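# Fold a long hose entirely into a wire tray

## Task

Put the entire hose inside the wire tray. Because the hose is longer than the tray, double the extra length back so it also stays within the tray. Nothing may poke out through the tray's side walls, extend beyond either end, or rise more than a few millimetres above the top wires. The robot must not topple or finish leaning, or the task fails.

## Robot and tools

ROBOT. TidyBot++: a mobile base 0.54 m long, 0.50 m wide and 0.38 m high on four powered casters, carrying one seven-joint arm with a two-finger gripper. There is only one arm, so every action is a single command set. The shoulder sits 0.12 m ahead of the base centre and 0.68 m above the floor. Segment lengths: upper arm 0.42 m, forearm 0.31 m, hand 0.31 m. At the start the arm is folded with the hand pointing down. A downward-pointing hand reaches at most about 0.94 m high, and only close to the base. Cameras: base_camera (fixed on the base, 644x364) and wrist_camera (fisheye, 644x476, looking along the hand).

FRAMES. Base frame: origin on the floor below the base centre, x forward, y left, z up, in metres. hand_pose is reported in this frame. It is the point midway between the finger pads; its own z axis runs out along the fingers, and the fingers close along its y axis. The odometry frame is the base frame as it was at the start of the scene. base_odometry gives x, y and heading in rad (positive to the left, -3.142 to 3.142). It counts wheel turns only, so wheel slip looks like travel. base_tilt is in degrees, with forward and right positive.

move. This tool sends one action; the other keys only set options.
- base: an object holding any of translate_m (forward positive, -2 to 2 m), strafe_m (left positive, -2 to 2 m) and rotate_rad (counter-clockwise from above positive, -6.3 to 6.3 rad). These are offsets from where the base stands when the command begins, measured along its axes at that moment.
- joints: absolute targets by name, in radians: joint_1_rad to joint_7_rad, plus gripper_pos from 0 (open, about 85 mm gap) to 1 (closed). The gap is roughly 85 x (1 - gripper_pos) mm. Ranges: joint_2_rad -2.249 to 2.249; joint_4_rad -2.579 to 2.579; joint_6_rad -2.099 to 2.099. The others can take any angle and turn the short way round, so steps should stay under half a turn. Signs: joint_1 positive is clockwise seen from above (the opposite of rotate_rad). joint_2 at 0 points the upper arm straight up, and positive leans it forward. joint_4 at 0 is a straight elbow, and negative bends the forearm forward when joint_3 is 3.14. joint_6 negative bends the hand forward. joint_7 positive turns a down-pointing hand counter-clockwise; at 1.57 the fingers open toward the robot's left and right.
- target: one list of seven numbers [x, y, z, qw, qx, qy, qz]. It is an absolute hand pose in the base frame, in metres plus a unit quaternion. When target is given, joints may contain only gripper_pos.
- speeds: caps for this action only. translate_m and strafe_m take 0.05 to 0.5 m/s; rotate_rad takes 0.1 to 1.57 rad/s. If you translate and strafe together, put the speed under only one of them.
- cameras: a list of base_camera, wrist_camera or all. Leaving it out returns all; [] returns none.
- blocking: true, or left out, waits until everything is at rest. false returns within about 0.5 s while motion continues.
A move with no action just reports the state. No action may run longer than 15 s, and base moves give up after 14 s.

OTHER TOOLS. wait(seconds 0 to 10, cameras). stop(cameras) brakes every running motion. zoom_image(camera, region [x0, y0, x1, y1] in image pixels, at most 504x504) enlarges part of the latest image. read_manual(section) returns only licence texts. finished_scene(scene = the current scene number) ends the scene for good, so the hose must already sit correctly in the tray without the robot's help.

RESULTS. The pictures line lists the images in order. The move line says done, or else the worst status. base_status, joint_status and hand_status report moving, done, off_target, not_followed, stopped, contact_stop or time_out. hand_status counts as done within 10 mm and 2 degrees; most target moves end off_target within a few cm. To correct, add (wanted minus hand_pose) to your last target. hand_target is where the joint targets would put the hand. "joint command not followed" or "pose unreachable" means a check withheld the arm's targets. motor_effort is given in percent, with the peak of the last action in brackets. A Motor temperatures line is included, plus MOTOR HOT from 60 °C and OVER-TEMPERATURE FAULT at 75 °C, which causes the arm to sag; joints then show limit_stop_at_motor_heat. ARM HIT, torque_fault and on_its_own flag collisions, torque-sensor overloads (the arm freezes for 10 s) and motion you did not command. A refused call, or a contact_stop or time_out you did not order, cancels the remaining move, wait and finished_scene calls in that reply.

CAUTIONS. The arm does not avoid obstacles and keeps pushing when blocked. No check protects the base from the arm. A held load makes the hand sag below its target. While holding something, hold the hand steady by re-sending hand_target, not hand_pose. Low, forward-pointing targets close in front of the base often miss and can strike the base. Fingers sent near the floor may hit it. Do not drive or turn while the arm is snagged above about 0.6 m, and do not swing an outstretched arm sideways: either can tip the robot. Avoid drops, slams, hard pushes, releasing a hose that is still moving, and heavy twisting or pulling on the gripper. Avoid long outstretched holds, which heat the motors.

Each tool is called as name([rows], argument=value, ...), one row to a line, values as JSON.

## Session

move()

Scene clock: 0.00 s.
Motor temperatures (°C): [33 28 26 35 34 30 34]
base_odometry: x=+0.000 y=+0.000 heading=+0.000
base_tilt: forward=-0.4 right=+0.5
base_status: not commanded
joint_positions: joint_1_rad=-0.048 joint_2_rad=-0.390 joint_3_rad=+3.133 joint_4_rad=-2.535 joint_5_rad=-0.037 joint_6_rad=-0.920 joint_7_rad=+1.567 gripper_pos=+0.000
joint_status: not commanded
motor_effort: joint_1_rad=-1 joint_2_rad=+0 joint_3_rad=-1 joint_4_rad=+14 joint_5_rad=+0 joint_6_rad=+1 joint_7_rad=+0
hand_pose: x=+0.2460 y=+0.0174 z=+0.5899 quat_wxyz=(-0.015, +0.999, +0.015, +0.038) (m; base frame)
hand_target: x=+0.2469 y=+0.0174 z=+0.5904 quat_wxyz=(-0.015, +0.999, +0.015, +0.039) (m; base frame)
hand_status: not commanded
pictures: base_camera, wrist_camera

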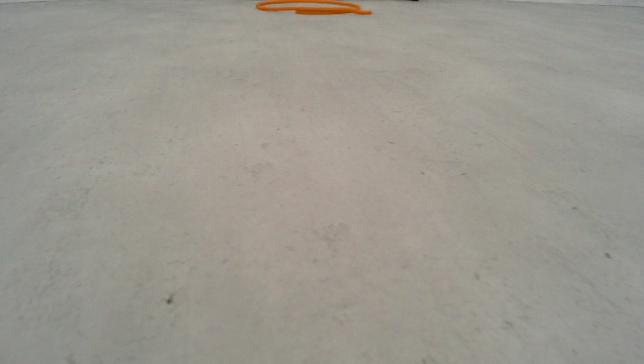

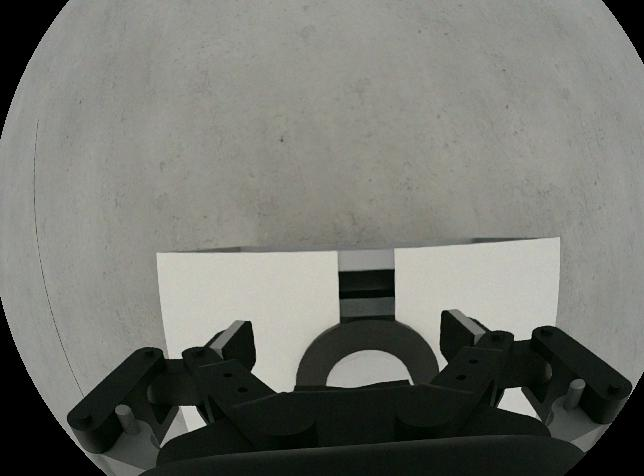

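move(base={"translate_m": 1.2}, joints={"joint_6_rad": -0.1})

Scene clock: 4.03 s.
Motor temperatures (°C): [33 28 26 35 34 30 34]
move: done
base_odometry: x=+1.200 y=+0.000 heading=+0.000
base_tilt: forward=-0.4 right=+0.5
base_status: done
joint_positions: joint_1_rad=-0.048 joint_2_rad=-0.390 joint_3_rad=+3.133 joint_4_rad=-2.537 joint_5_rad=-0.037 joint_6_rad=-0.162 joint_7_rad=+1.567 gripper_pos=+0.000
joint_status: all done
motor_effort: joint_1_rad=+0(2) joint_2_rad=-4(6) joint_3_rad=-1(1) joint_4_rad=+18(19) joint_5_rad=-1(1) joint_6_rad=+7(7) joint_7_rad=+1(1)
hand_pose: x=+0.4522 y=+0.0217 z=+0.6903 quat_wxyz=(-0.021, +0.914, +0.009, +0.404) (m; base frame)
hand_target: x=+0.4660 y=+0.0219 z=+0.7067 quat_wxyz=(-0.021, +0.901, +0.008, +0.434) (m; base frame)
hand_status: not commanded
pictures: base_camera, wrist_camera

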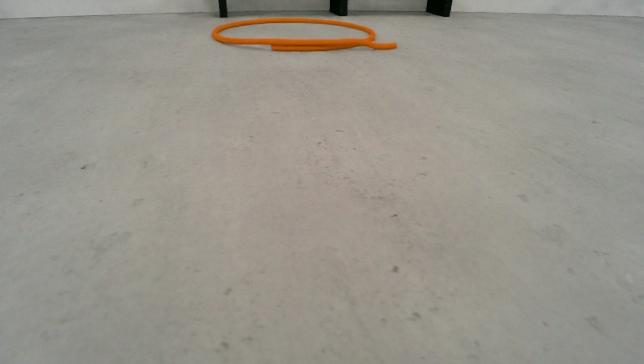

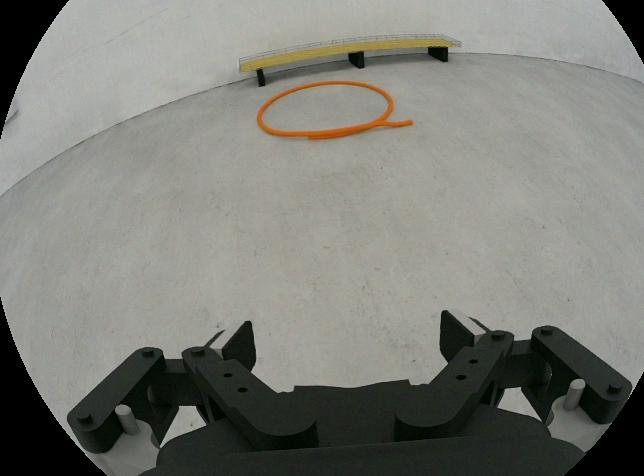

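zoom_image(camera="wrist_camera", region=[220, 20, 480, 150])

zoom_image(camera="base_camera", region=[180, 0, 480, 70])

Scaled by 1.938.

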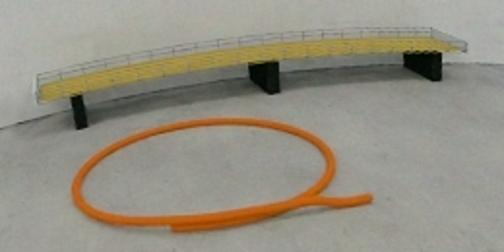

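Scaled by 1.680.

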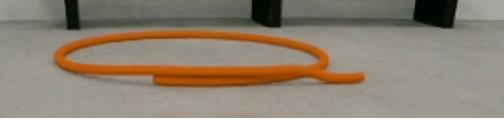

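move(base={"translate_m": 1.35}, joints={"joint_6_rad": -0.35, "joint_2_rad": 0.1, "joint_4_rad": -2.1})

Scene clock: 9.07 s.
Motor temperatures (°C): [33 28 26 35 34 30 34]
move: done
base_odometry: x=+2.550 y=-0.001 heading=-0.001
base_tilt: forward=-0.4 right=+0.5
base_status: done
joint_positions: joint_1_rad=-0.048 joint_2_rad=+0.089 joint_3_rad=+3.133 joint_4_rad=-2.118 joint_5_rad=-0.037 joint_6_rad=-0.299 joint_7_rad=+1.567 gripper_pos=+0.000
joint_status: all done
motor_effort: joint_1_rad=+0(2) joint_2_rad=-20(23) joint_3_rad=-1(1) joint_4_rad=+16(20) joint_5_rad=+0(1) joint_6_rad=+5(8) joint_7_rad=+0(1)
hand_pose: x=+0.5931 y=+0.0314 z=+0.6636 quat_wxyz=(-0.020, +0.950, +0.010, +0.312) (m; base frame)
hand_target: x=+0.5877 y=+0.0317 z=+0.6572 quat_wxyz=(-0.020, +0.956, +0.010, +0.291) (m; base frame)
hand_status: not commanded
pictures: base_camera, wrist_camera

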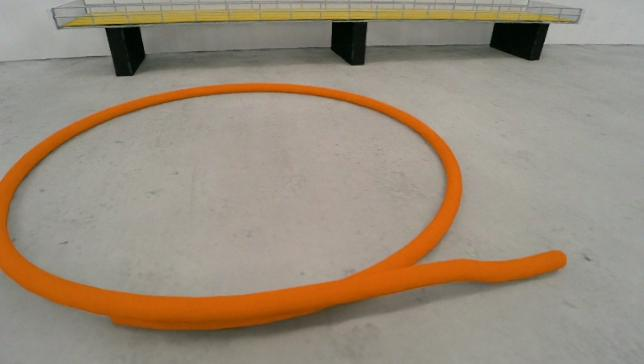

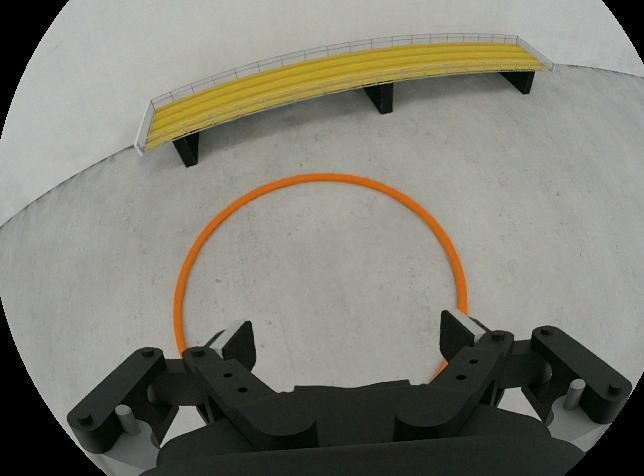

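zoom_image(camera="base_camera", region=[30, 0, 330, 90])

zoom_image(camera="base_camera", region=[330, 0, 630, 90])

zoom_image(camera="wrist_camera", region=[120, 20, 350, 180])

Scaled by 1.680.

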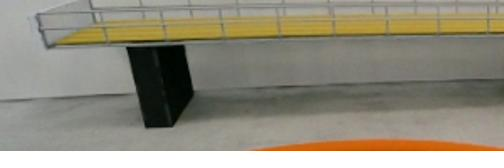

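Scaled by 1.680.

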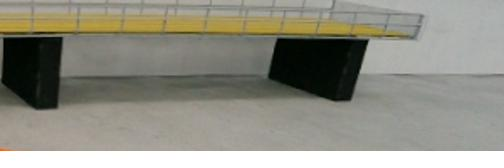

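Scaled by 2.191.

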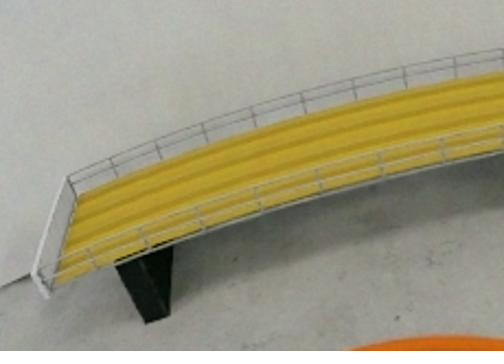

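move(base={"translate_m": 0.15, "strafe_m": 1.0}, cameras=[])

move(base={"translate_m": 0.93, "rotate_rad": -1.384}, target=[0.55, 0.1, 0.55, 0, 1, 0, 0])

Scene clock: 14.90 s.
Motor temperatures (°C): [33 28 26 35 34 30 34]
move: done
base_odometry: x=+2.701 y=+0.999 heading=-0.001
base_tilt: forward=-0.4 right=+0.5
base_status: done
joint_positions: joint_1_rad=-0.048 joint_2_rad=+0.089 joint_3_rad=+3.133 joint_4_rad=-2.118 joint_5_rad=-0.037 joint_6_rad=-0.299 joint_7_rad=+1.567 gripper_pos=+0.000
joint_status: not commanded
motor_effort: joint_1_rad=+0(2) joint_2_rad=-20(21) joint_3_rad=-1(2) joint_4_rad=+16(17) joint_5_rad=+0(1) joint_6_rad=+5(6) joint_7_rad=+0(1)
hand_pose: x=+0.5930 y=+0.0314 z=+0.6634 quat_wxyz=(-0.020, +0.950, +0.010, +0.312) (m; base frame)
hand_target: x=+0.5877 y=+0.0317 z=+0.6572 quat_wxyz=(-0.020, +0.956, +0.010, +0.291) (m; base frame)
hand_status: not commanded
pictures: none
No camera images: "cameras" was empty.

Scene clock: 21.40 s.
Motor temperatures (°C): [33 28 26 35 34 30 34]
move: time_out
base_odometry: x=+3.602 y=+0.998 heading=-1.392
base_tilt: forward=-0.4 right=+0.5
base_status: translate_m time_out (by the wheels' count: +0.901 of +0.930); the other done
joint_positions: joint_1_rad=-0.229 joint_2_rad=+0.476 joint_3_rad=+3.145 joint_4_rad=-1.765 joint_5_rad=-0.032 joint_6_rad=-0.856 joint_7_rad=+1.406 gripper_pos=+0.000
joint_status: not commanded
motor_effort: joint_1_rad=+0(15) joint_2_rad=-31(38) joint_3_rad=-1(7) joint_4_rad=+13(18) joint_5_rad=+0(3) joint_6_rad=+1(6) joint_7_rad=+0(2)
hand_pose: x=+0.5584 y=+0.1101 z=+0.5493 quat_wxyz=(-0.016, +0.999, +0.021, +0.019) (m; base frame)
hand_target: x=+0.5500 y=+0.1000 z=+0.5500 quat_wxyz=(+0.000, +1.000, +0.000, +0.000) (m; base frame)
hand_status: off_target (0.013 m and 3.7 deg from the pose sent, 0.139 m and 36.4 deg at the start)
pictures: base_camera, wrist_camera

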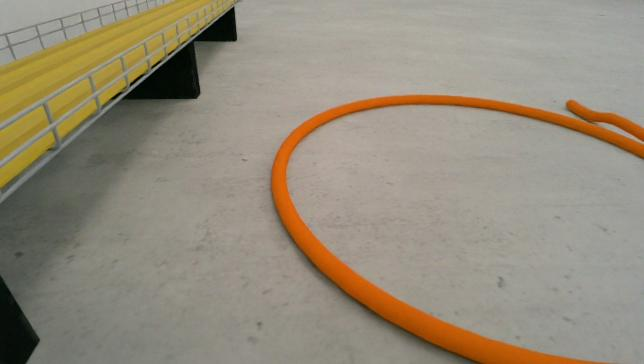

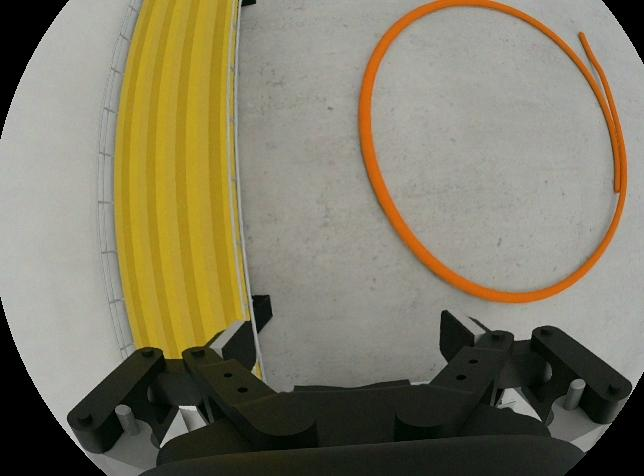

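move(base={"strafe_m": -0.10, "rotate_rad": 0.12}, target=[0.50, 0.0, 0.55, 0, 1, 0, 0])

Scene clock: 24.20 s.
Motor temperatures (°C): [33 28 26 35 34 30 34]
move: off_target
base_odometry: x=+3.504 y=+0.980 heading=-1.271
base_tilt: forward=-0.3 right=+0.5
base_status: done
joint_positions: joint_1_rad=-0.014 joint_2_rad=+0.380 joint_3_rad=+3.161 joint_4_rad=-1.938 joint_5_rad=-0.031 joint_6_rad=-0.856 joint_7_rad=+1.525 gripper_pos=+0.000
joint_status: not commanded
motor_effort: joint_1_rad=-1(5) joint_2_rad=-27(32) joint_3_rad=-1(4) joint_4_rad=+11(13) joint_5_rad=+0(1) joint_6_rad=+0(1) joint_7_rad=+1(1)
hand_pose: x=+0.4959 y=+0.0061 z=+0.5479 quat_wxyz=(-0.008, +0.999, -0.035, -0.016) (m; base frame)
hand_target: x=+0.5000 y=+0.0000 z=+0.5500 quat_wxyz=(+0.000, +1.000, +0.000, +0.000) (m; base frame)
hand_status: off_target (0.008 m and 4.6 deg from the pose sent, 0.125 m and 3.7 deg at the start)
pictures: base_camera, wrist_camera

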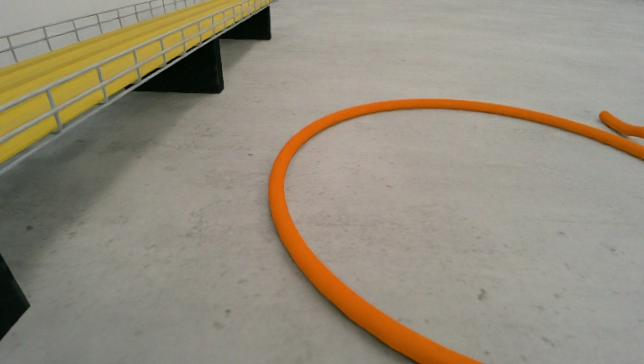

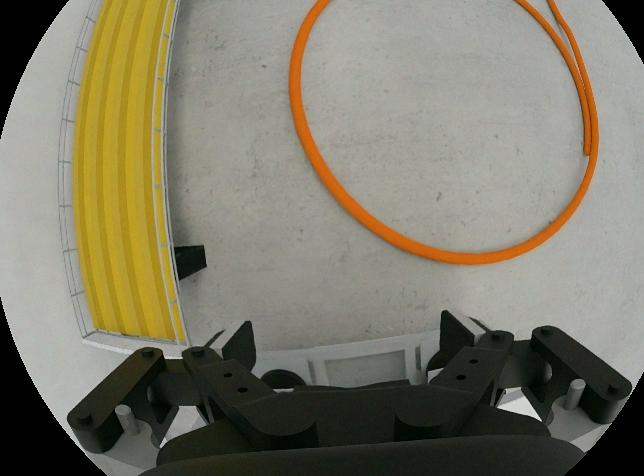

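zoom_image(camera="base_camera", region=[0, 0, 290, 190])

zoom_image(camera="wrist_camera", region=[50, 150, 250, 370])

Scaled by 1.738.

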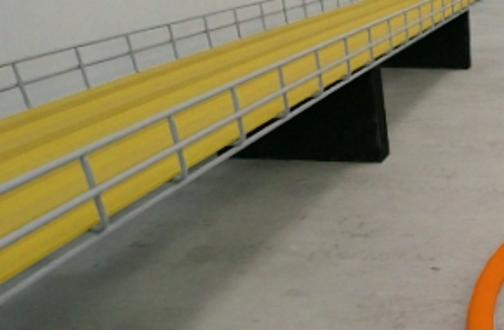

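Scaled by 2.291.

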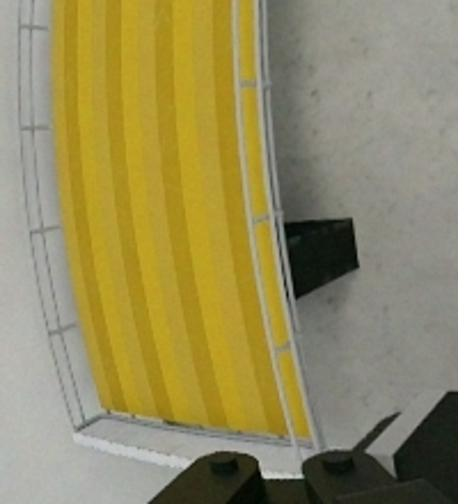

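zoom_image(camera="wrist_camera", region=[480, 0, 644, 200])

Scaled by 2.520.

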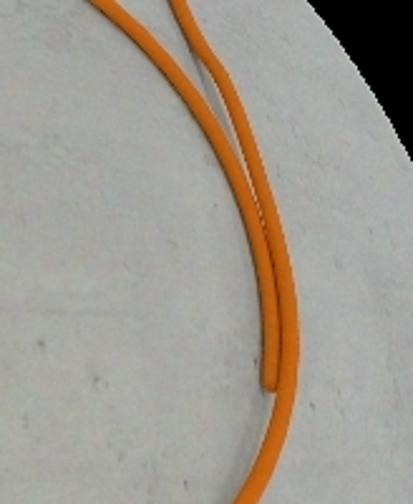

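move(target=[0.60, 0.012, 0.12, 0, 0.946, 0.326, 0], joints={"gripper_pos": 0.2})

Scene clock: 29.57 s.
Motor temperatures (°C): [33 28 26 35 34 30 34]
move: off_target
base_odometry: x=+3.504 y=+0.980 heading=-1.271
base_tilt: forward=-0.2 right=+0.5
base_status: not commanded
joint_positions: joint_1_rad=-0.007 joint_2_rad=+1.422 joint_3_rad=+3.090 joint_4_rad=-1.520 joint_5_rad=+0.265 joint_6_rad=-0.277 joint_7_rad=+1.885 gripper_pos=+0.200
joint_status: all done
motor_effort: joint_1_rad=-1(2) joint_2_rad=-41(44) joint_3_rad=-2(2) joint_4_rad=+3(12) joint_5_rad=-1(1) joint_6_rad=+0(1) joint_7_rad=+1(2)
hand_pose: x=+0.5764 y=+0.0142 z=+0.1268 quat_wxyz=(+0.001, +0.956, +0.290, -0.035) (m; base frame)
hand_target: x=+0.6000 y=+0.0120 z=+0.1200 quat_wxyz=(+0.000, +0.945, +0.326, +0.000) (m; base frame)
hand_status: off_target (0.025 m and 5.9 deg from the pose sent, 0.440 m and 42.1 deg at the start)
pictures: base_camera, wrist_camera

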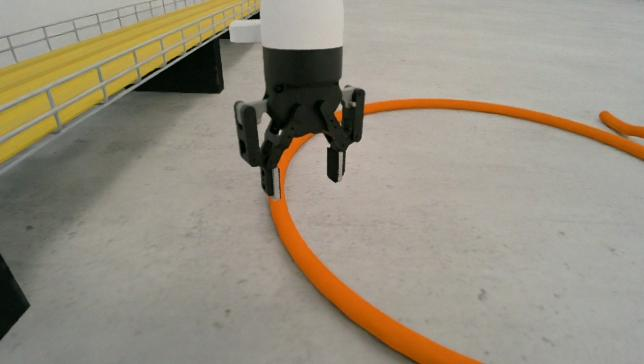

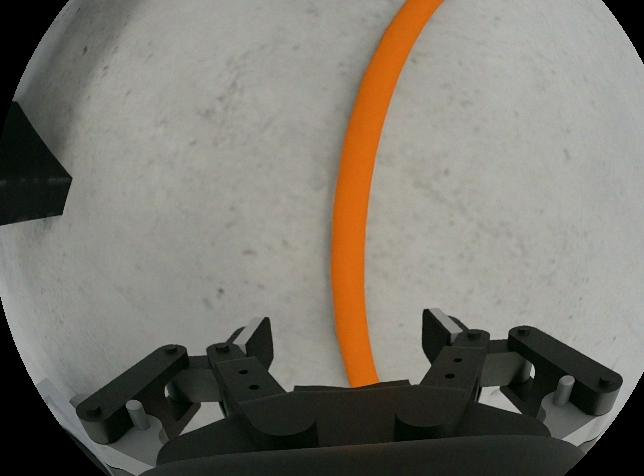

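move(target=[0.618, 0.01, 0.045, 0, 0.93, 0.367, 0])

Scene clock: 31.23 s.
Motor temperatures (°C): [33 28 26 35 34 30 34]
move: off_target
base_odometry: x=+3.504 y=+0.980 heading=-1.271
base_tilt: forward=-0.3 right=+0.5
base_status: not commanded
joint_positions: joint_1_rad=+0.007 joint_2_rad=+1.614 joint_3_rad=+3.070 joint_4_rad=-1.285 joint_5_rad=+0.289 joint_6_rad=-0.275 joint_7_rad=+1.982 gripper_pos=+0.200
joint_status: not commanded
motor_effort: joint_1_rad=+0(1) joint_2_rad=-43(45) joint_3_rad=-3(3) joint_4_rad=+4(5) joint_5_rad=+0(0) joint_6_rad=+0(0) joint_7_rad=+0(1)
hand_pose: x=+0.6088 y=+0.0179 z=+0.0491 quat_wxyz=(-0.001, +0.942, +0.334, -0.011) (m; base frame)
hand_target: x=+0.6180 y=+0.0100 z=+0.0450 quat_wxyz=(+0.000, +0.930, +0.367, +0.000) (m; base frame)
hand_status: off_target (0.013 m and 4.2 deg from the pose sent, 0.092 m and 10.2 deg at the start)
pictures: base_camera, wrist_camera

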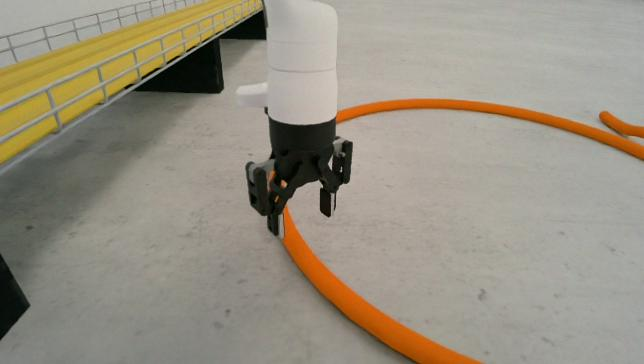

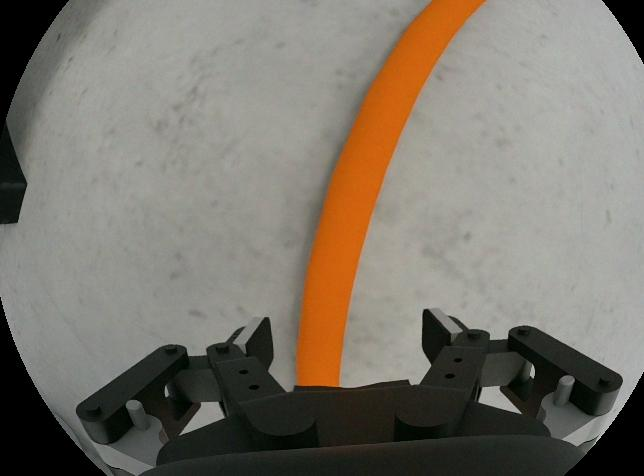

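move(target=[0.61, 0.012, 0.025, 0, 0.93, 0.367, 0])

move(joints={"gripper_pos": 0.88})

Scene clock: 32.20 s.
Motor temperatures (°C): [33 28 26 35 34 30 34]
move: off_target
base_odometry: x=+3.504 y=+0.980 heading=-1.271
base_tilt: forward=-0.3 right=+0.5
base_status: not commanded
joint_positions: joint_1_rad=+0.007 joint_2_rad=+1.655 joint_3_rad=+3.070 joint_4_rad=-1.258 joint_5_rad=+0.294 joint_6_rad=-0.275 joint_7_rad=+1.982 gripper_pos=+0.200
joint_status: not commanded
motor_effort: joint_1_rad=-1(1) joint_2_rad=-43(44) joint_3_rad=-3(3) joint_4_rad=+5(5) joint_5_rad=+0(0) joint_6_rad=+0(1) joint_7_rad=+0(1)
hand_pose: x=+0.5993 y=+0.0174 z=+0.0310 quat_wxyz=(-0.003, +0.942, +0.336, -0.017) (m; base frame)
hand_target: x=+0.6100 y=+0.0120 z=+0.0250 quat_wxyz=(+0.000, +0.930, +0.367, +0.000) (m; base frame)
hand_status: off_target (0.013 m and 4.3 deg from the pose sent, 0.025 m and 4.2 deg at the start)
pictures: base_camera, wrist_camera

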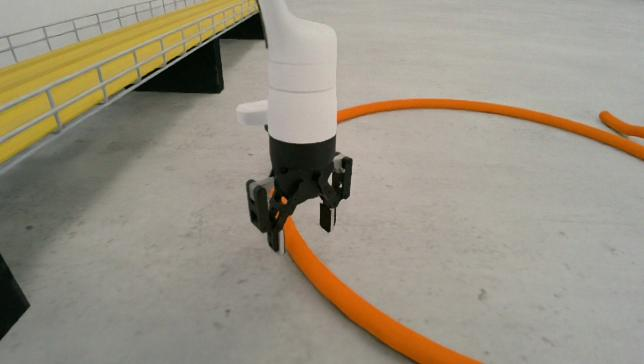

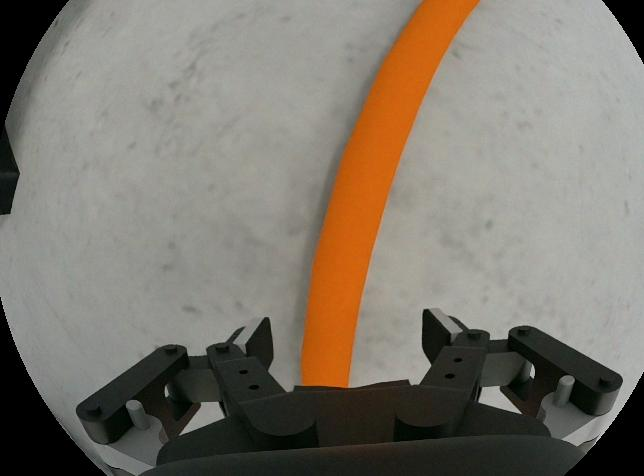

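Scene clock: 33.13 s.
Motor temperatures (°C): [33 28 26 35 34 30 34]
move: off_target
base_odometry: x=+3.504 y=+0.980 heading=-1.271
base_tilt: forward=-0.3 right=+0.5
base_status: not commanded
joint_positions: joint_1_rad=+0.007 joint_2_rad=+1.653 joint_3_rad=+3.065 joint_4_rad=-1.257 joint_5_rad=+0.294 joint_6_rad=-0.275 joint_7_rad=+1.982 gripper_pos=+0.799
joint_status: gripper_pos off_target (ended at +0.799, target +0.880)
motor_effort: joint_1_rad=+0(2) joint_2_rad=-40(43) joint_3_rad=-2(3) joint_4_rad=+4(8) joint_5_rad=+0(1) joint_6_rad=+2(4) joint_7_rad=+0(2)
hand_pose: x=+0.6008 y=+0.0204 z=+0.0322 quat_wxyz=(-0.005, +0.942, +0.336, -0.015) (m; base frame)
hand_target: x=+0.6100 y=+0.0120 z=+0.0250 quat_wxyz=(+0.000, +0.930, +0.367, +0.000) (m; base frame)
hand_status: not commanded
pictures: base_camera, wrist_camera

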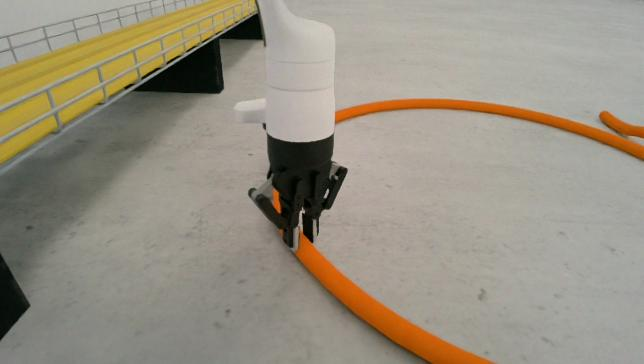

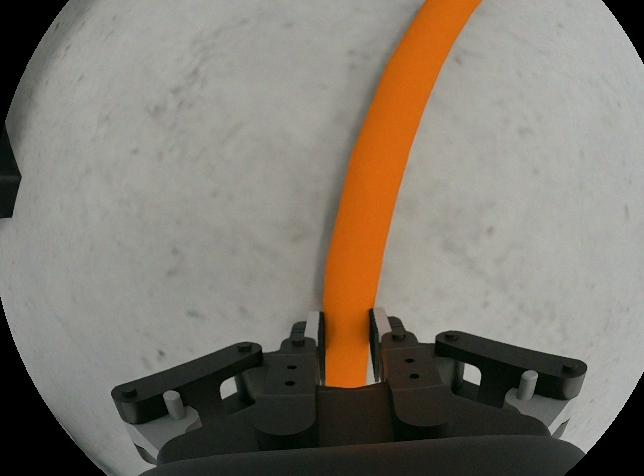

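move(target=[0.56, 0.08, 0.25, 0, 0.946, 0.326, 0])

move(target=[0.52, 0.25, 0.42, 0, 0.985, 0.174, 0])

Scene clock: 35.10 s.
Motor temperatures (°C): [33 28 26 35 34 30 34]
move: off_target
base_odometry: x=+3.504 y=+0.980 heading=-1.271
base_tilt: forward=-0.3 right=+0.5
base_status: not commanded
joint_positions: joint_1_rad=-0.104 joint_2_rad=+1.145 joint_3_rad=+3.072 joint_4_rad=-1.785 joint_5_rad=+0.287 joint_6_rad=-0.273 joint_7_rad=+1.892 gripper_pos=+0.801
joint_status: not commanded
motor_effort: joint_1_rad=-1(3) joint_2_rad=-41(46) joint_3_rad=-4(4) joint_4_rad=+3(5) joint_5_rad=+0(1) joint_6_rad=+0(2) joint_7_rad=+1(2)
hand_pose: x=+0.5481 y=+0.0631 z=+0.2388 quat_wxyz=(+0.000, +0.933, +0.358, -0.025) (m; base frame)
hand_target: x=+0.5599 y=+0.0800 z=+0.2500 quat_wxyz=(+0.000, +0.945, +0.326, +0.000) (m; base frame)
hand_status: off_target (0.023 m and 4.9 deg from the pose sent, 0.229 m and 2.2 deg at the start)
pictures: base_camera, wrist_camera

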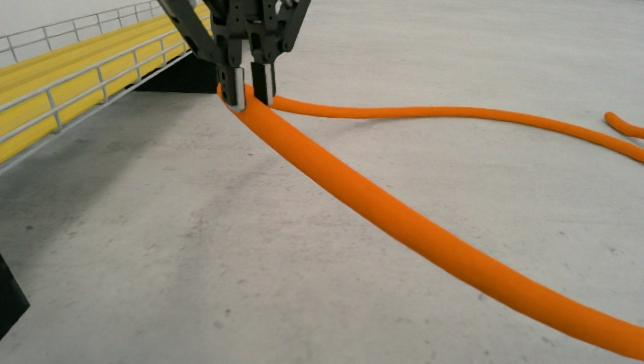

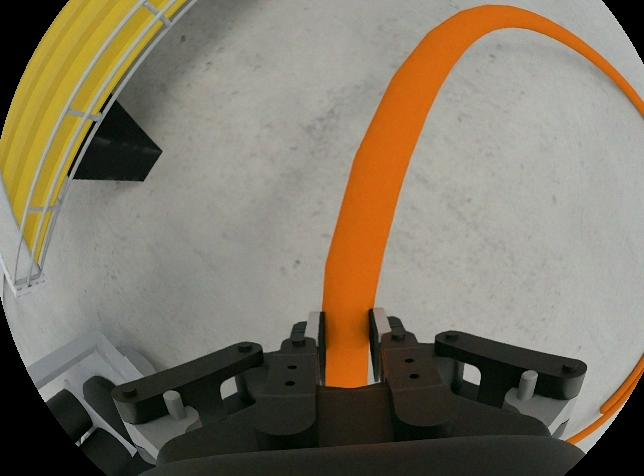

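Scene clock: 37.00 s.
Motor temperatures (°C): [33 28 26 35 34 30 34]
move: off_target
base_odometry: x=+3.504 y=+0.980 heading=-1.271
base_tilt: forward=-0.4 right=+0.4
base_status: not commanded
joint_positions: joint_1_rad=-0.523 joint_2_rad=+0.786 joint_3_rad=+3.110 joint_4_rad=-1.783 joint_5_rad=+0.066 joint_6_rad=-0.560 joint_7_rad=+1.406 gripper_pos=+0.806
joint_status: not commanded
motor_effort: joint_1_rad=-2(4) joint_2_rad=-40(44) joint_3_rad=-1(5) joint_4_rad=+10(11) joint_5_rad=+0(1) joint_6_rad=+0(1) joint_7_rad=+0(1)
hand_pose: x=+0.5241 y=+0.2421 z=+0.4039 quat_wxyz=(+0.004, +0.976, +0.217, +0.009) (m; base frame)
hand_target: x=+0.5200 y=+0.2500 z=+0.4200 quat_wxyz=(+0.000, +0.985, +0.174, +0.000) (m; base frame)
hand_status: off_target (0.018 m and 5.1 deg from the pose sent, 0.262 m and 22.2 deg at the start)
pictures: base_camera, wrist_camera

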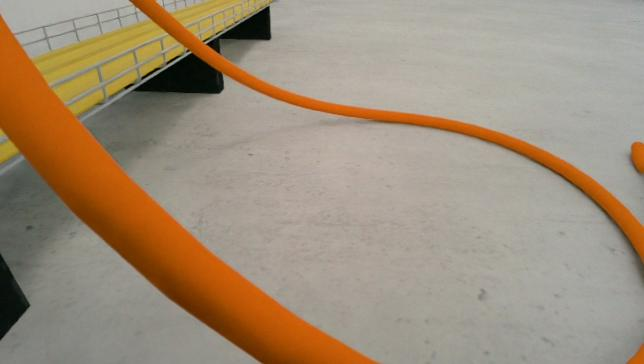

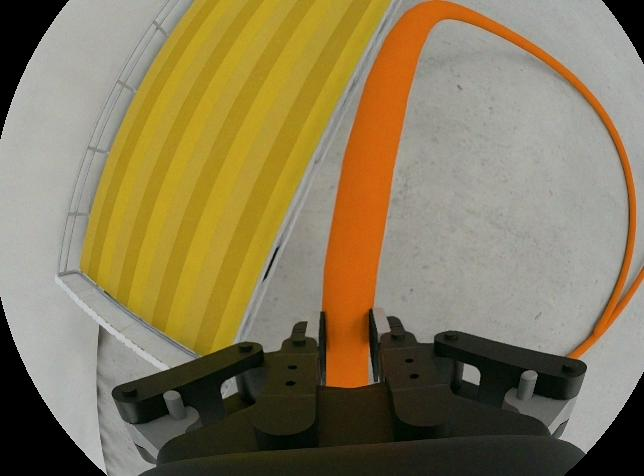

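move(target=[0.50, 0.50, 0.38, 0, 1.0, 0.0, 0])

Scene clock: 39.37 s.
Motor temperatures (°C): [33 28 26 35 34 30 34]
move: off_target
base_odometry: x=+3.504 y=+0.980 heading=-1.271
base_tilt: forward=-0.3 right=+0.5
base_status: not commanded
joint_positions: joint_1_rad=-0.923 joint_2_rad=+1.089 joint_3_rad=+3.214 joint_4_rad=-1.139 joint_5_rad=-0.036 joint_6_rad=-0.892 joint_7_rad=+0.771 gripper_pos=+0.806
joint_status: not commanded
motor_effort: joint_1_rad=-1(4) joint_2_rad=-52(52) joint_3_rad=-2(3) joint_4_rad=+14(15) joint_5_rad=-1(1) joint_6_rad=+1(2) joint_7_rad=+0(1)
hand_pose: x=+0.5227 y=+0.4830 z=+0.3737 quat_wxyz=(+0.003, +0.999, +0.034, +0.021) (m; base frame)
hand_target: x=+0.5000 y=+0.5000 z=+0.3800 quat_wxyz=(+0.000, +1.000, +0.000, +0.000) (m; base frame)
hand_status: off_target (0.029 m and 4.6 deg from the pose sent, 0.260 m and 25.0 deg at the start)
pictures: base_camera, wrist_camera

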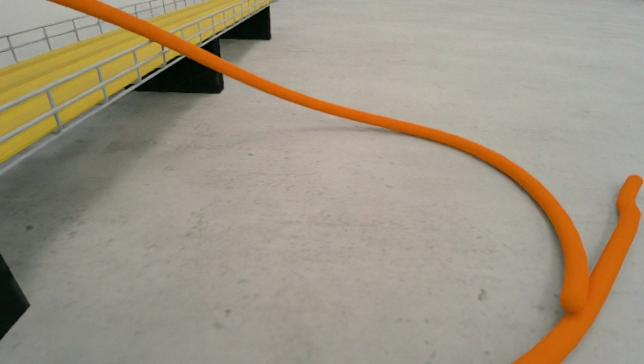

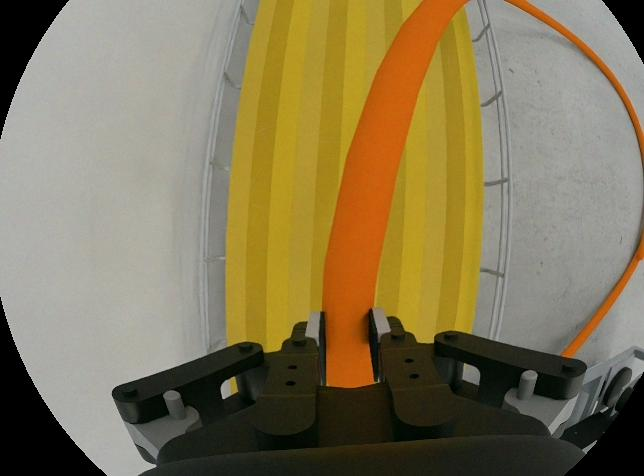

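move(target=[0.52, 0.57, 0.25, 0, 1.0, 0.0, 0])

Scene clock: 41.50 s.
Motor temperatures (°C): [33 28 26 35 34 30 34]
move: off_target
base_odometry: x=+3.504 y=+0.980 heading=-1.271
base_tilt: forward=-0.4 right=+0.5
base_status: not commanded
joint_positions: joint_1_rad=-0.937 joint_2_rad=+1.498 joint_3_rad=+3.214 joint_4_rad=-0.598 joint_5_rad=-0.037 joint_6_rad=-1.040 joint_7_rad=+0.708 gripper_pos=+0.808
joint_status: not commanded
motor_effort: joint_1_rad=-2(3) joint_2_rad=-56(58) joint_3_rad=-2(2) joint_4_rad=+16(17) joint_5_rad=-1(2) joint_6_rad=+3(3) joint_7_rad=+0(1)
hand_pose: x=+0.5493 y=+0.5447 z=+0.2437 quat_wxyz=(+0.010, +0.999, +0.025, +0.018) (m; base frame)
hand_target: x=+0.5200 y=+0.5700 z=+0.2500 quat_wxyz=(+0.000, +1.000, +0.000, +0.000) (m; base frame)
hand_status: off_target (0.039 m and 3.7 deg from the pose sent, 0.151 m and 4.6 deg at the start)
pictures: base_camera, wrist_camera

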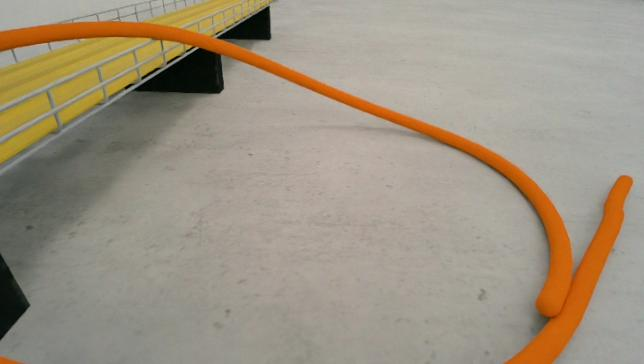

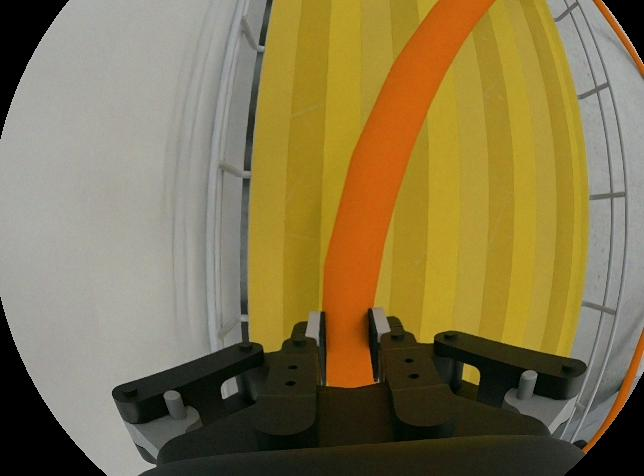

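move(target=[0.50, 0.59, 0.195, 0, 1.0, 0.0, 0])

Scene clock: 42.83 s.
Motor temperatures (°C): [33 28 26 35 34 30 34]
move: off_target
base_odometry: x=+3.504 y=+0.980 heading=-1.271
base_tilt: forward=-0.3 right=+0.5
base_status: not commanded
joint_positions: joint_1_rad=-0.965 joint_2_rad=+1.644 joint_3_rad=+3.219 joint_4_rad=-0.385 joint_5_rad=-0.037 joint_6_rad=-1.079 joint_7_rad=+0.657 gripper_pos=+0.810
joint_status: not commanded
motor_effort: joint_1_rad=-3(5) joint_2_rad=-56(57) joint_3_rad=-3(5) joint_4_rad=+16(17) joint_5_rad=-2(5) joint_6_rad=+3(4) joint_7_rad=+0(1)
hand_pose: x=+0.5422 y=+0.5729 z=+0.2004 quat_wxyz=(-0.001, +0.999, +0.021, +0.028) (m; base frame)
hand_target: x=+0.5000 y=+0.5900 z=+0.1950 quat_wxyz=(+0.000, +1.000, +0.000, +0.000) (m; base frame)
hand_status: off_target (0.046 m and 4.0 deg from the pose sent, 0.083 m and 3.7 deg at the start)
pictures: base_camera, wrist_camera

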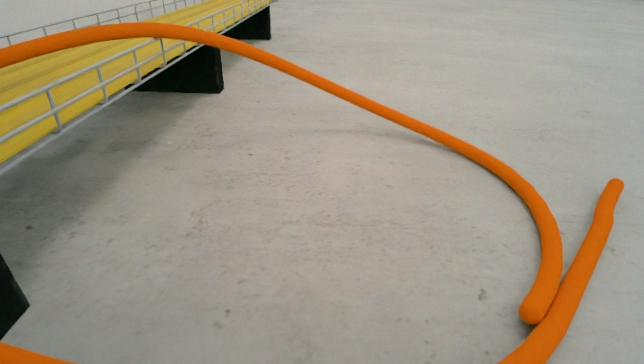

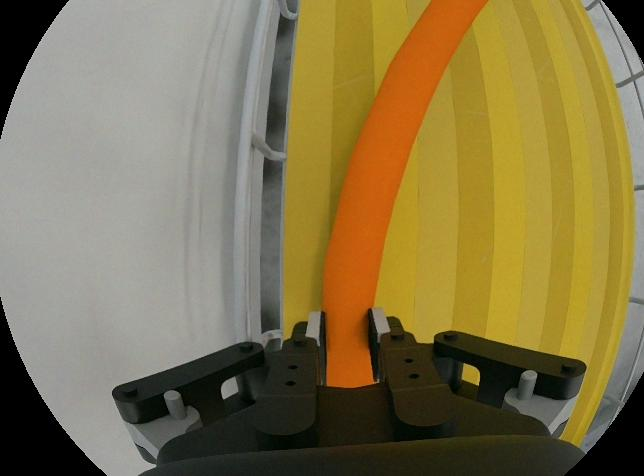

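move(target=[0.50, 0.59, 0.175, 0, 1.0, 0.0, 0])

Scene clock: 43.87 s.
Motor temperatures (°C): [33 28 26 35 34 30 34]
move: off_target
base_odometry: x=+3.504 y=+0.980 heading=-1.271
base_tilt: forward=-0.3 right=+0.5
base_status: not commanded
joint_positions: joint_1_rad=-0.965 joint_2_rad=+1.684 joint_3_rad=+3.219 joint_4_rad=-0.291 joint_5_rad=-0.037 joint_6_rad=-1.134 joint_7_rad=+0.653 gripper_pos=+0.810
joint_status: not commanded
motor_effort: joint_1_rad=-6(6) joint_2_rad=-51(55) joint_3_rad=-4(4) joint_4_rad=+16(17) joint_5_rad=-4(4) joint_6_rad=+5(6) joint_7_rad=-1(1)
hand_pose: x=+0.5434 y=+0.5786 z=+0.1990 quat_wxyz=(-0.001, +0.999, +0.021, +0.027) (m; base frame)
hand_target: x=+0.5000 y=+0.5900 z=+0.1750 quat_wxyz=(+0.000, +1.000, +0.000, +0.000) (m; base frame)
hand_status: off_target (0.051 m and 3.9 deg from the pose sent, 0.052 m and 4.0 deg at the start)
pictures: base_camera, wrist_camera

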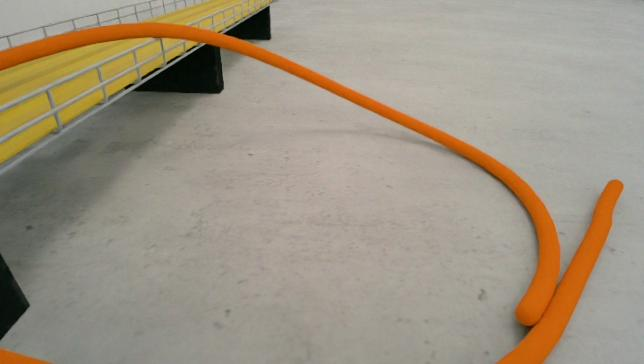

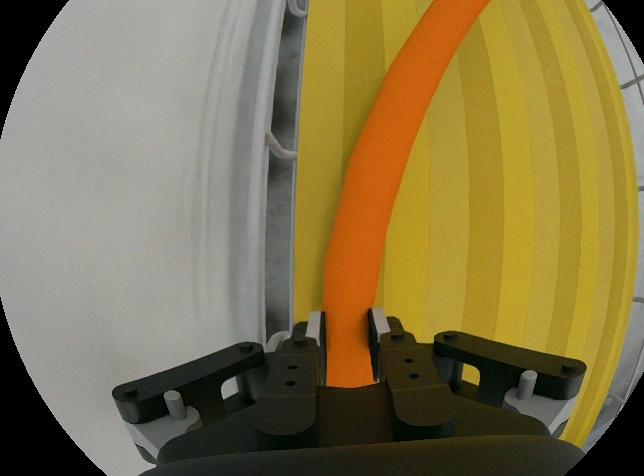

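move(joints={"gripper_pos": 0.35})

move(target=[0.47, 0.57, 0.28, 0, 1.0, 0.0, 0])

Scene clock: 44.90 s.
Motor temperatures (°C): [33 28 26 35 34 30 34]
move: done
base_odometry: x=+3.504 y=+0.980 heading=-1.271
base_tilt: forward=-0.4 right=+0.5
base_status: not commanded
joint_positions: joint_1_rad=-0.966 joint_2_rad=+1.699 joint_3_rad=+3.226 joint_4_rad=-0.284 joint_5_rad=-0.040 joint_6_rad=-1.151 joint_7_rad=+0.643 gripper_pos=+0.351
joint_status: all done
motor_effort: joint_1_rad=-8(12) joint_2_rad=-50(56) joint_3_rad=-4(7) joint_4_rad=+16(21) joint_5_rad=-3(8) joint_6_rad=+6(10) joint_7_rad=+1(1)
hand_pose: x=+0.5384 y=+0.5704 z=+0.1902 quat_wxyz=(+0.010, +1.000, +0.017, +0.021) (m; base frame)
hand_target: x=+0.5000 y=+0.5900 z=+0.1750 quat_wxyz=(+0.000, +1.000, +0.000, +0.000) (m; base frame)
hand_status: not commanded
pictures: base_camera, wrist_camera

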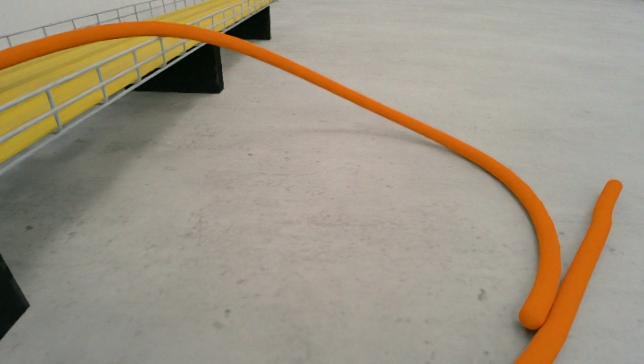

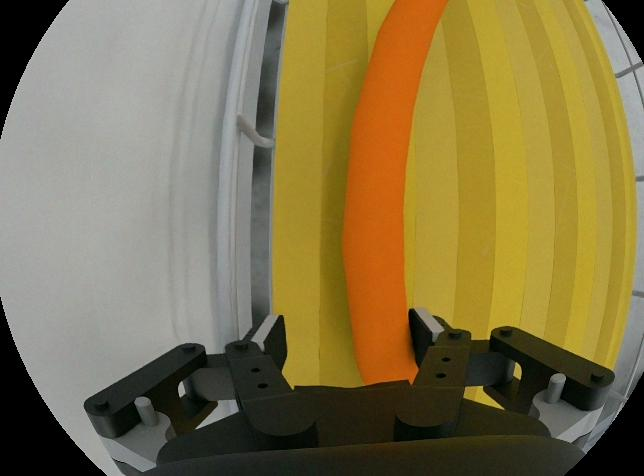

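Scene clock: 46.67 s.
Motor temperatures (°C): [33 28 26 35 34 30 34]
move: off_target
base_odometry: x=+3.504 y=+0.980 heading=-1.271
base_tilt: forward=-0.3 right=+0.5
base_status: not commanded
joint_positions: joint_1_rad=-1.017 joint_2_rad=+1.373 joint_3_rad=+3.226 joint_4_rad=-0.806 joint_5_rad=-0.062 joint_6_rad=-1.026 joint_7_rad=+0.643 gripper_pos=+0.350
joint_status: not commanded
motor_effort: joint_1_rad=-1(8) joint_2_rad=-52(56) joint_3_rad=-1(4) joint_4_rad=+13(17) joint_5_rad=-1(4) joint_6_rad=+0(6) joint_7_rad=+0(1)
hand_pose: x=+0.4843 y=+0.5399 z=+0.2740 quat_wxyz=(+0.034, +0.999, +0.018, -0.005) (m; base frame)
hand_target: x=+0.4700 y=+0.5700 z=+0.2800 quat_wxyz=(+0.000, +1.000, +0.000, +0.000) (m; base frame)
hand_status: off_target (0.034 m and 4.4 deg from the pose sent, 0.113 m and 3.3 deg at the start)
pictures: base_camera, wrist_camera

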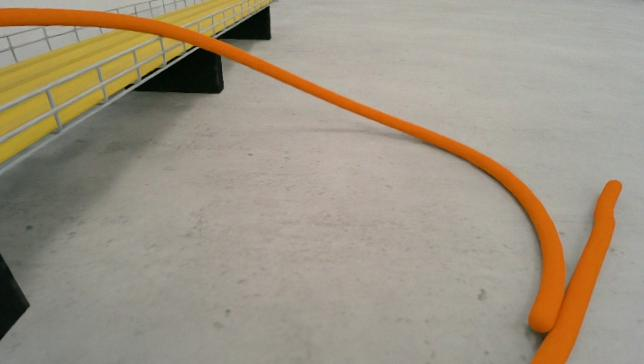

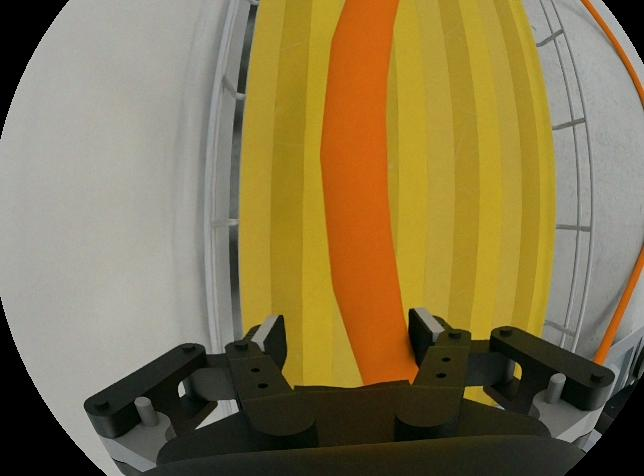

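move(target=[0.47, 0.57, 0.19, 0, 1.0, 0.0, 0], joints={"gripper_pos": 0.0})

Scene clock: 48.33 s.
Motor temperatures (°C): [33 28 26 35 34 30 34]
move: off_target
base_odometry: x=+3.504 y=+0.980 heading=-1.271
base_tilt: forward=-0.3 right=+0.4
base_status: not commanded
joint_positions: joint_1_rad=-1.018 joint_2_rad=+1.538 joint_3_rad=+3.226 joint_4_rad=-0.708 joint_5_rad=-0.070 joint_6_rad=-0.974 joint_7_rad=+0.643 gripper_pos=+0.000
joint_status: all done
motor_effort: joint_1_rad=-1(2) joint_2_rad=-52(56) joint_3_rad=-1(1) joint_4_rad=+12(14) joint_5_rad=+0(1) joint_6_rad=+0(1) joint_7_rad=+1(1)
hand_pose: x=+0.4761 y=+0.5335 z=+0.1882 quat_wxyz=(+0.040, +0.999, +0.022, -0.010) (m; base frame)
hand_target: x=+0.4700 y=+0.5700 z=+0.1900 quat_wxyz=(+0.000, +1.000, +0.000, +0.000) (m; base frame)
hand_status: off_target (0.037 m and 5.3 deg from the pose sent, 0.090 m and 4.4 deg at the start)
pictures: base_camera, wrist_camera

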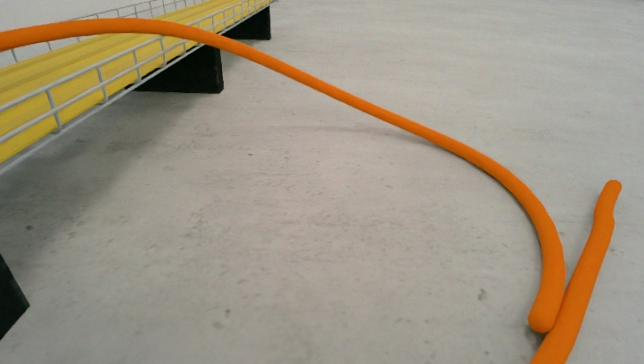

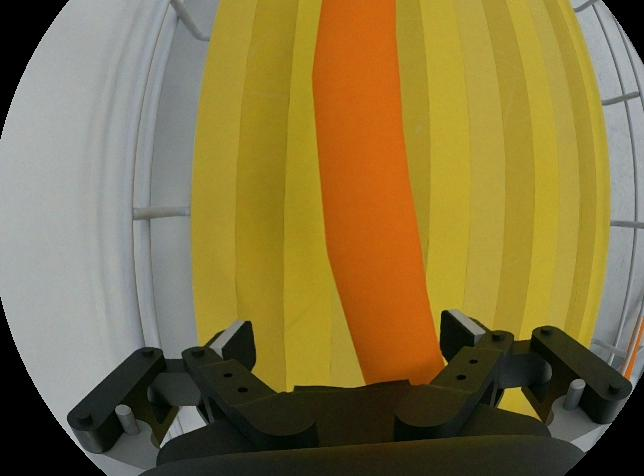

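move(target=[0.46, 0.545, 0.20, 0, 0.95, 0.31, 0])

Scene clock: 50.07 s.
Motor temperatures (°C): [33 28 26 35 34 30 34]
move: off_target
base_odometry: x=+3.504 y=+0.980 heading=-1.271
base_tilt: forward=-0.4 right=+0.5
base_status: not commanded
joint_positions: joint_1_rad=-1.018 joint_2_rad=+1.471 joint_3_rad=+3.152 joint_4_rad=-0.874 joint_5_rad=-0.032 joint_6_rad=-0.859 joint_7_rad=+1.129 gripper_pos=+0.000
joint_status: not commanded
motor_effort: joint_1_rad=+0(2) joint_2_rad=-50(52) joint_3_rad=-2(2) joint_4_rad=+12(13) joint_5_rad=+0(1) joint_6_rad=+0(1) joint_7_rad=+1(2)
hand_pose: x=+0.4440 y=+0.5329 z=+0.1934 quat_wxyz=(+0.016, +0.961, +0.273, -0.027) (m; base frame)
hand_target: x=+0.4600 y=+0.5450 z=+0.2000 quat_wxyz=(+0.000, +0.951, +0.310, +0.000) (m; base frame)
hand_status: off_target (0.021 m and 5.7 deg from the pose sent, 0.023 m and 34.0 deg at the start)
pictures: base_camera, wrist_camera

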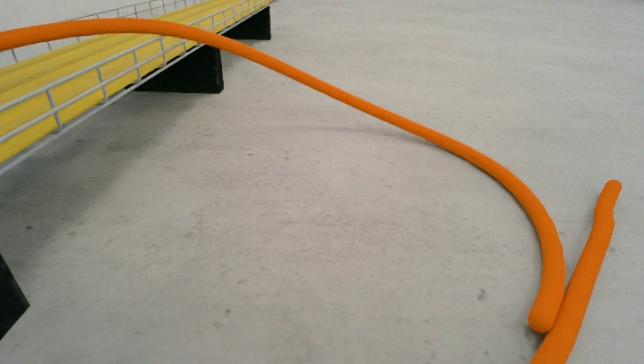

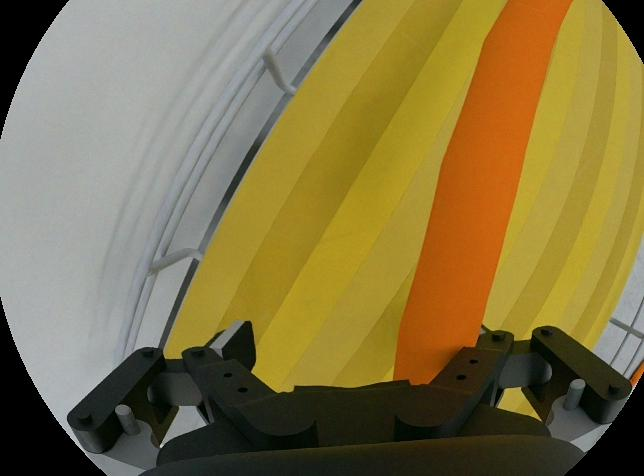

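move(target=[0.46, 0.525, 0.20, 0, 0.982, 0.19, 0])

Scene clock: 51.30 s.
Motor temperatures (°C): [33 28 26 35 34 30 34]
move: off_target
base_odometry: x=+3.504 y=+0.980 heading=-1.271
base_tilt: forward=-0.3 right=+0.5
base_status: not commanded
joint_positions: joint_1_rad=-1.018 joint_2_rad=+1.436 joint_3_rad=+3.172 joint_4_rad=-0.975 joint_5_rad=-0.037 joint_6_rad=-0.793 joint_7_rad=+1.039 gripper_pos=+0.000
joint_status: not commanded
motor_effort: joint_1_rad=+0(1) joint_2_rad=-49(51) joint_3_rad=-1(2) joint_4_rad=+11(11) joint_5_rad=+0(0) joint_6_rad=+0(0) joint_7_rad=+0(1)
hand_pose: x=+0.4447 y=+0.5134 z=+0.1936 quat_wxyz=(+0.023, +0.974, +0.225, -0.020) (m; base frame)
hand_target: x=+0.4600 y=+0.5250 z=+0.2000 quat_wxyz=(+0.000, +0.982, +0.190, +0.000) (m; base frame)
hand_status: off_target (0.020 m and 5.4 deg from the pose sent, 0.019 m and 10.5 deg at the start)
pictures: base_camera, wrist_camera

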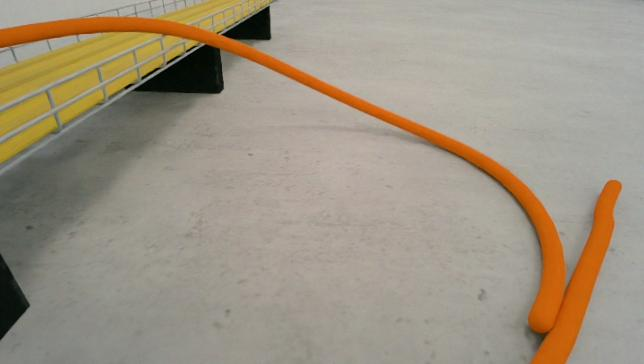

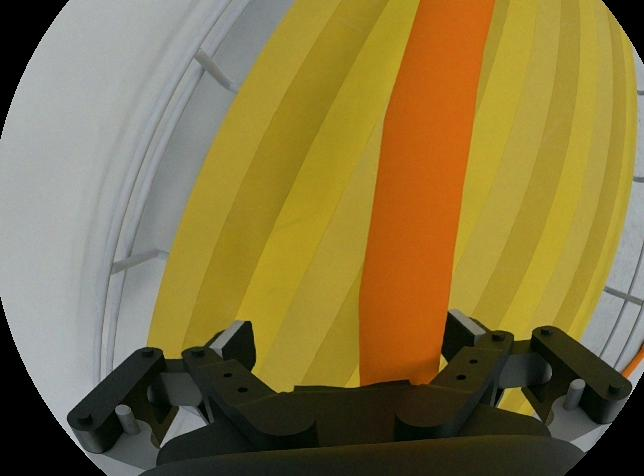

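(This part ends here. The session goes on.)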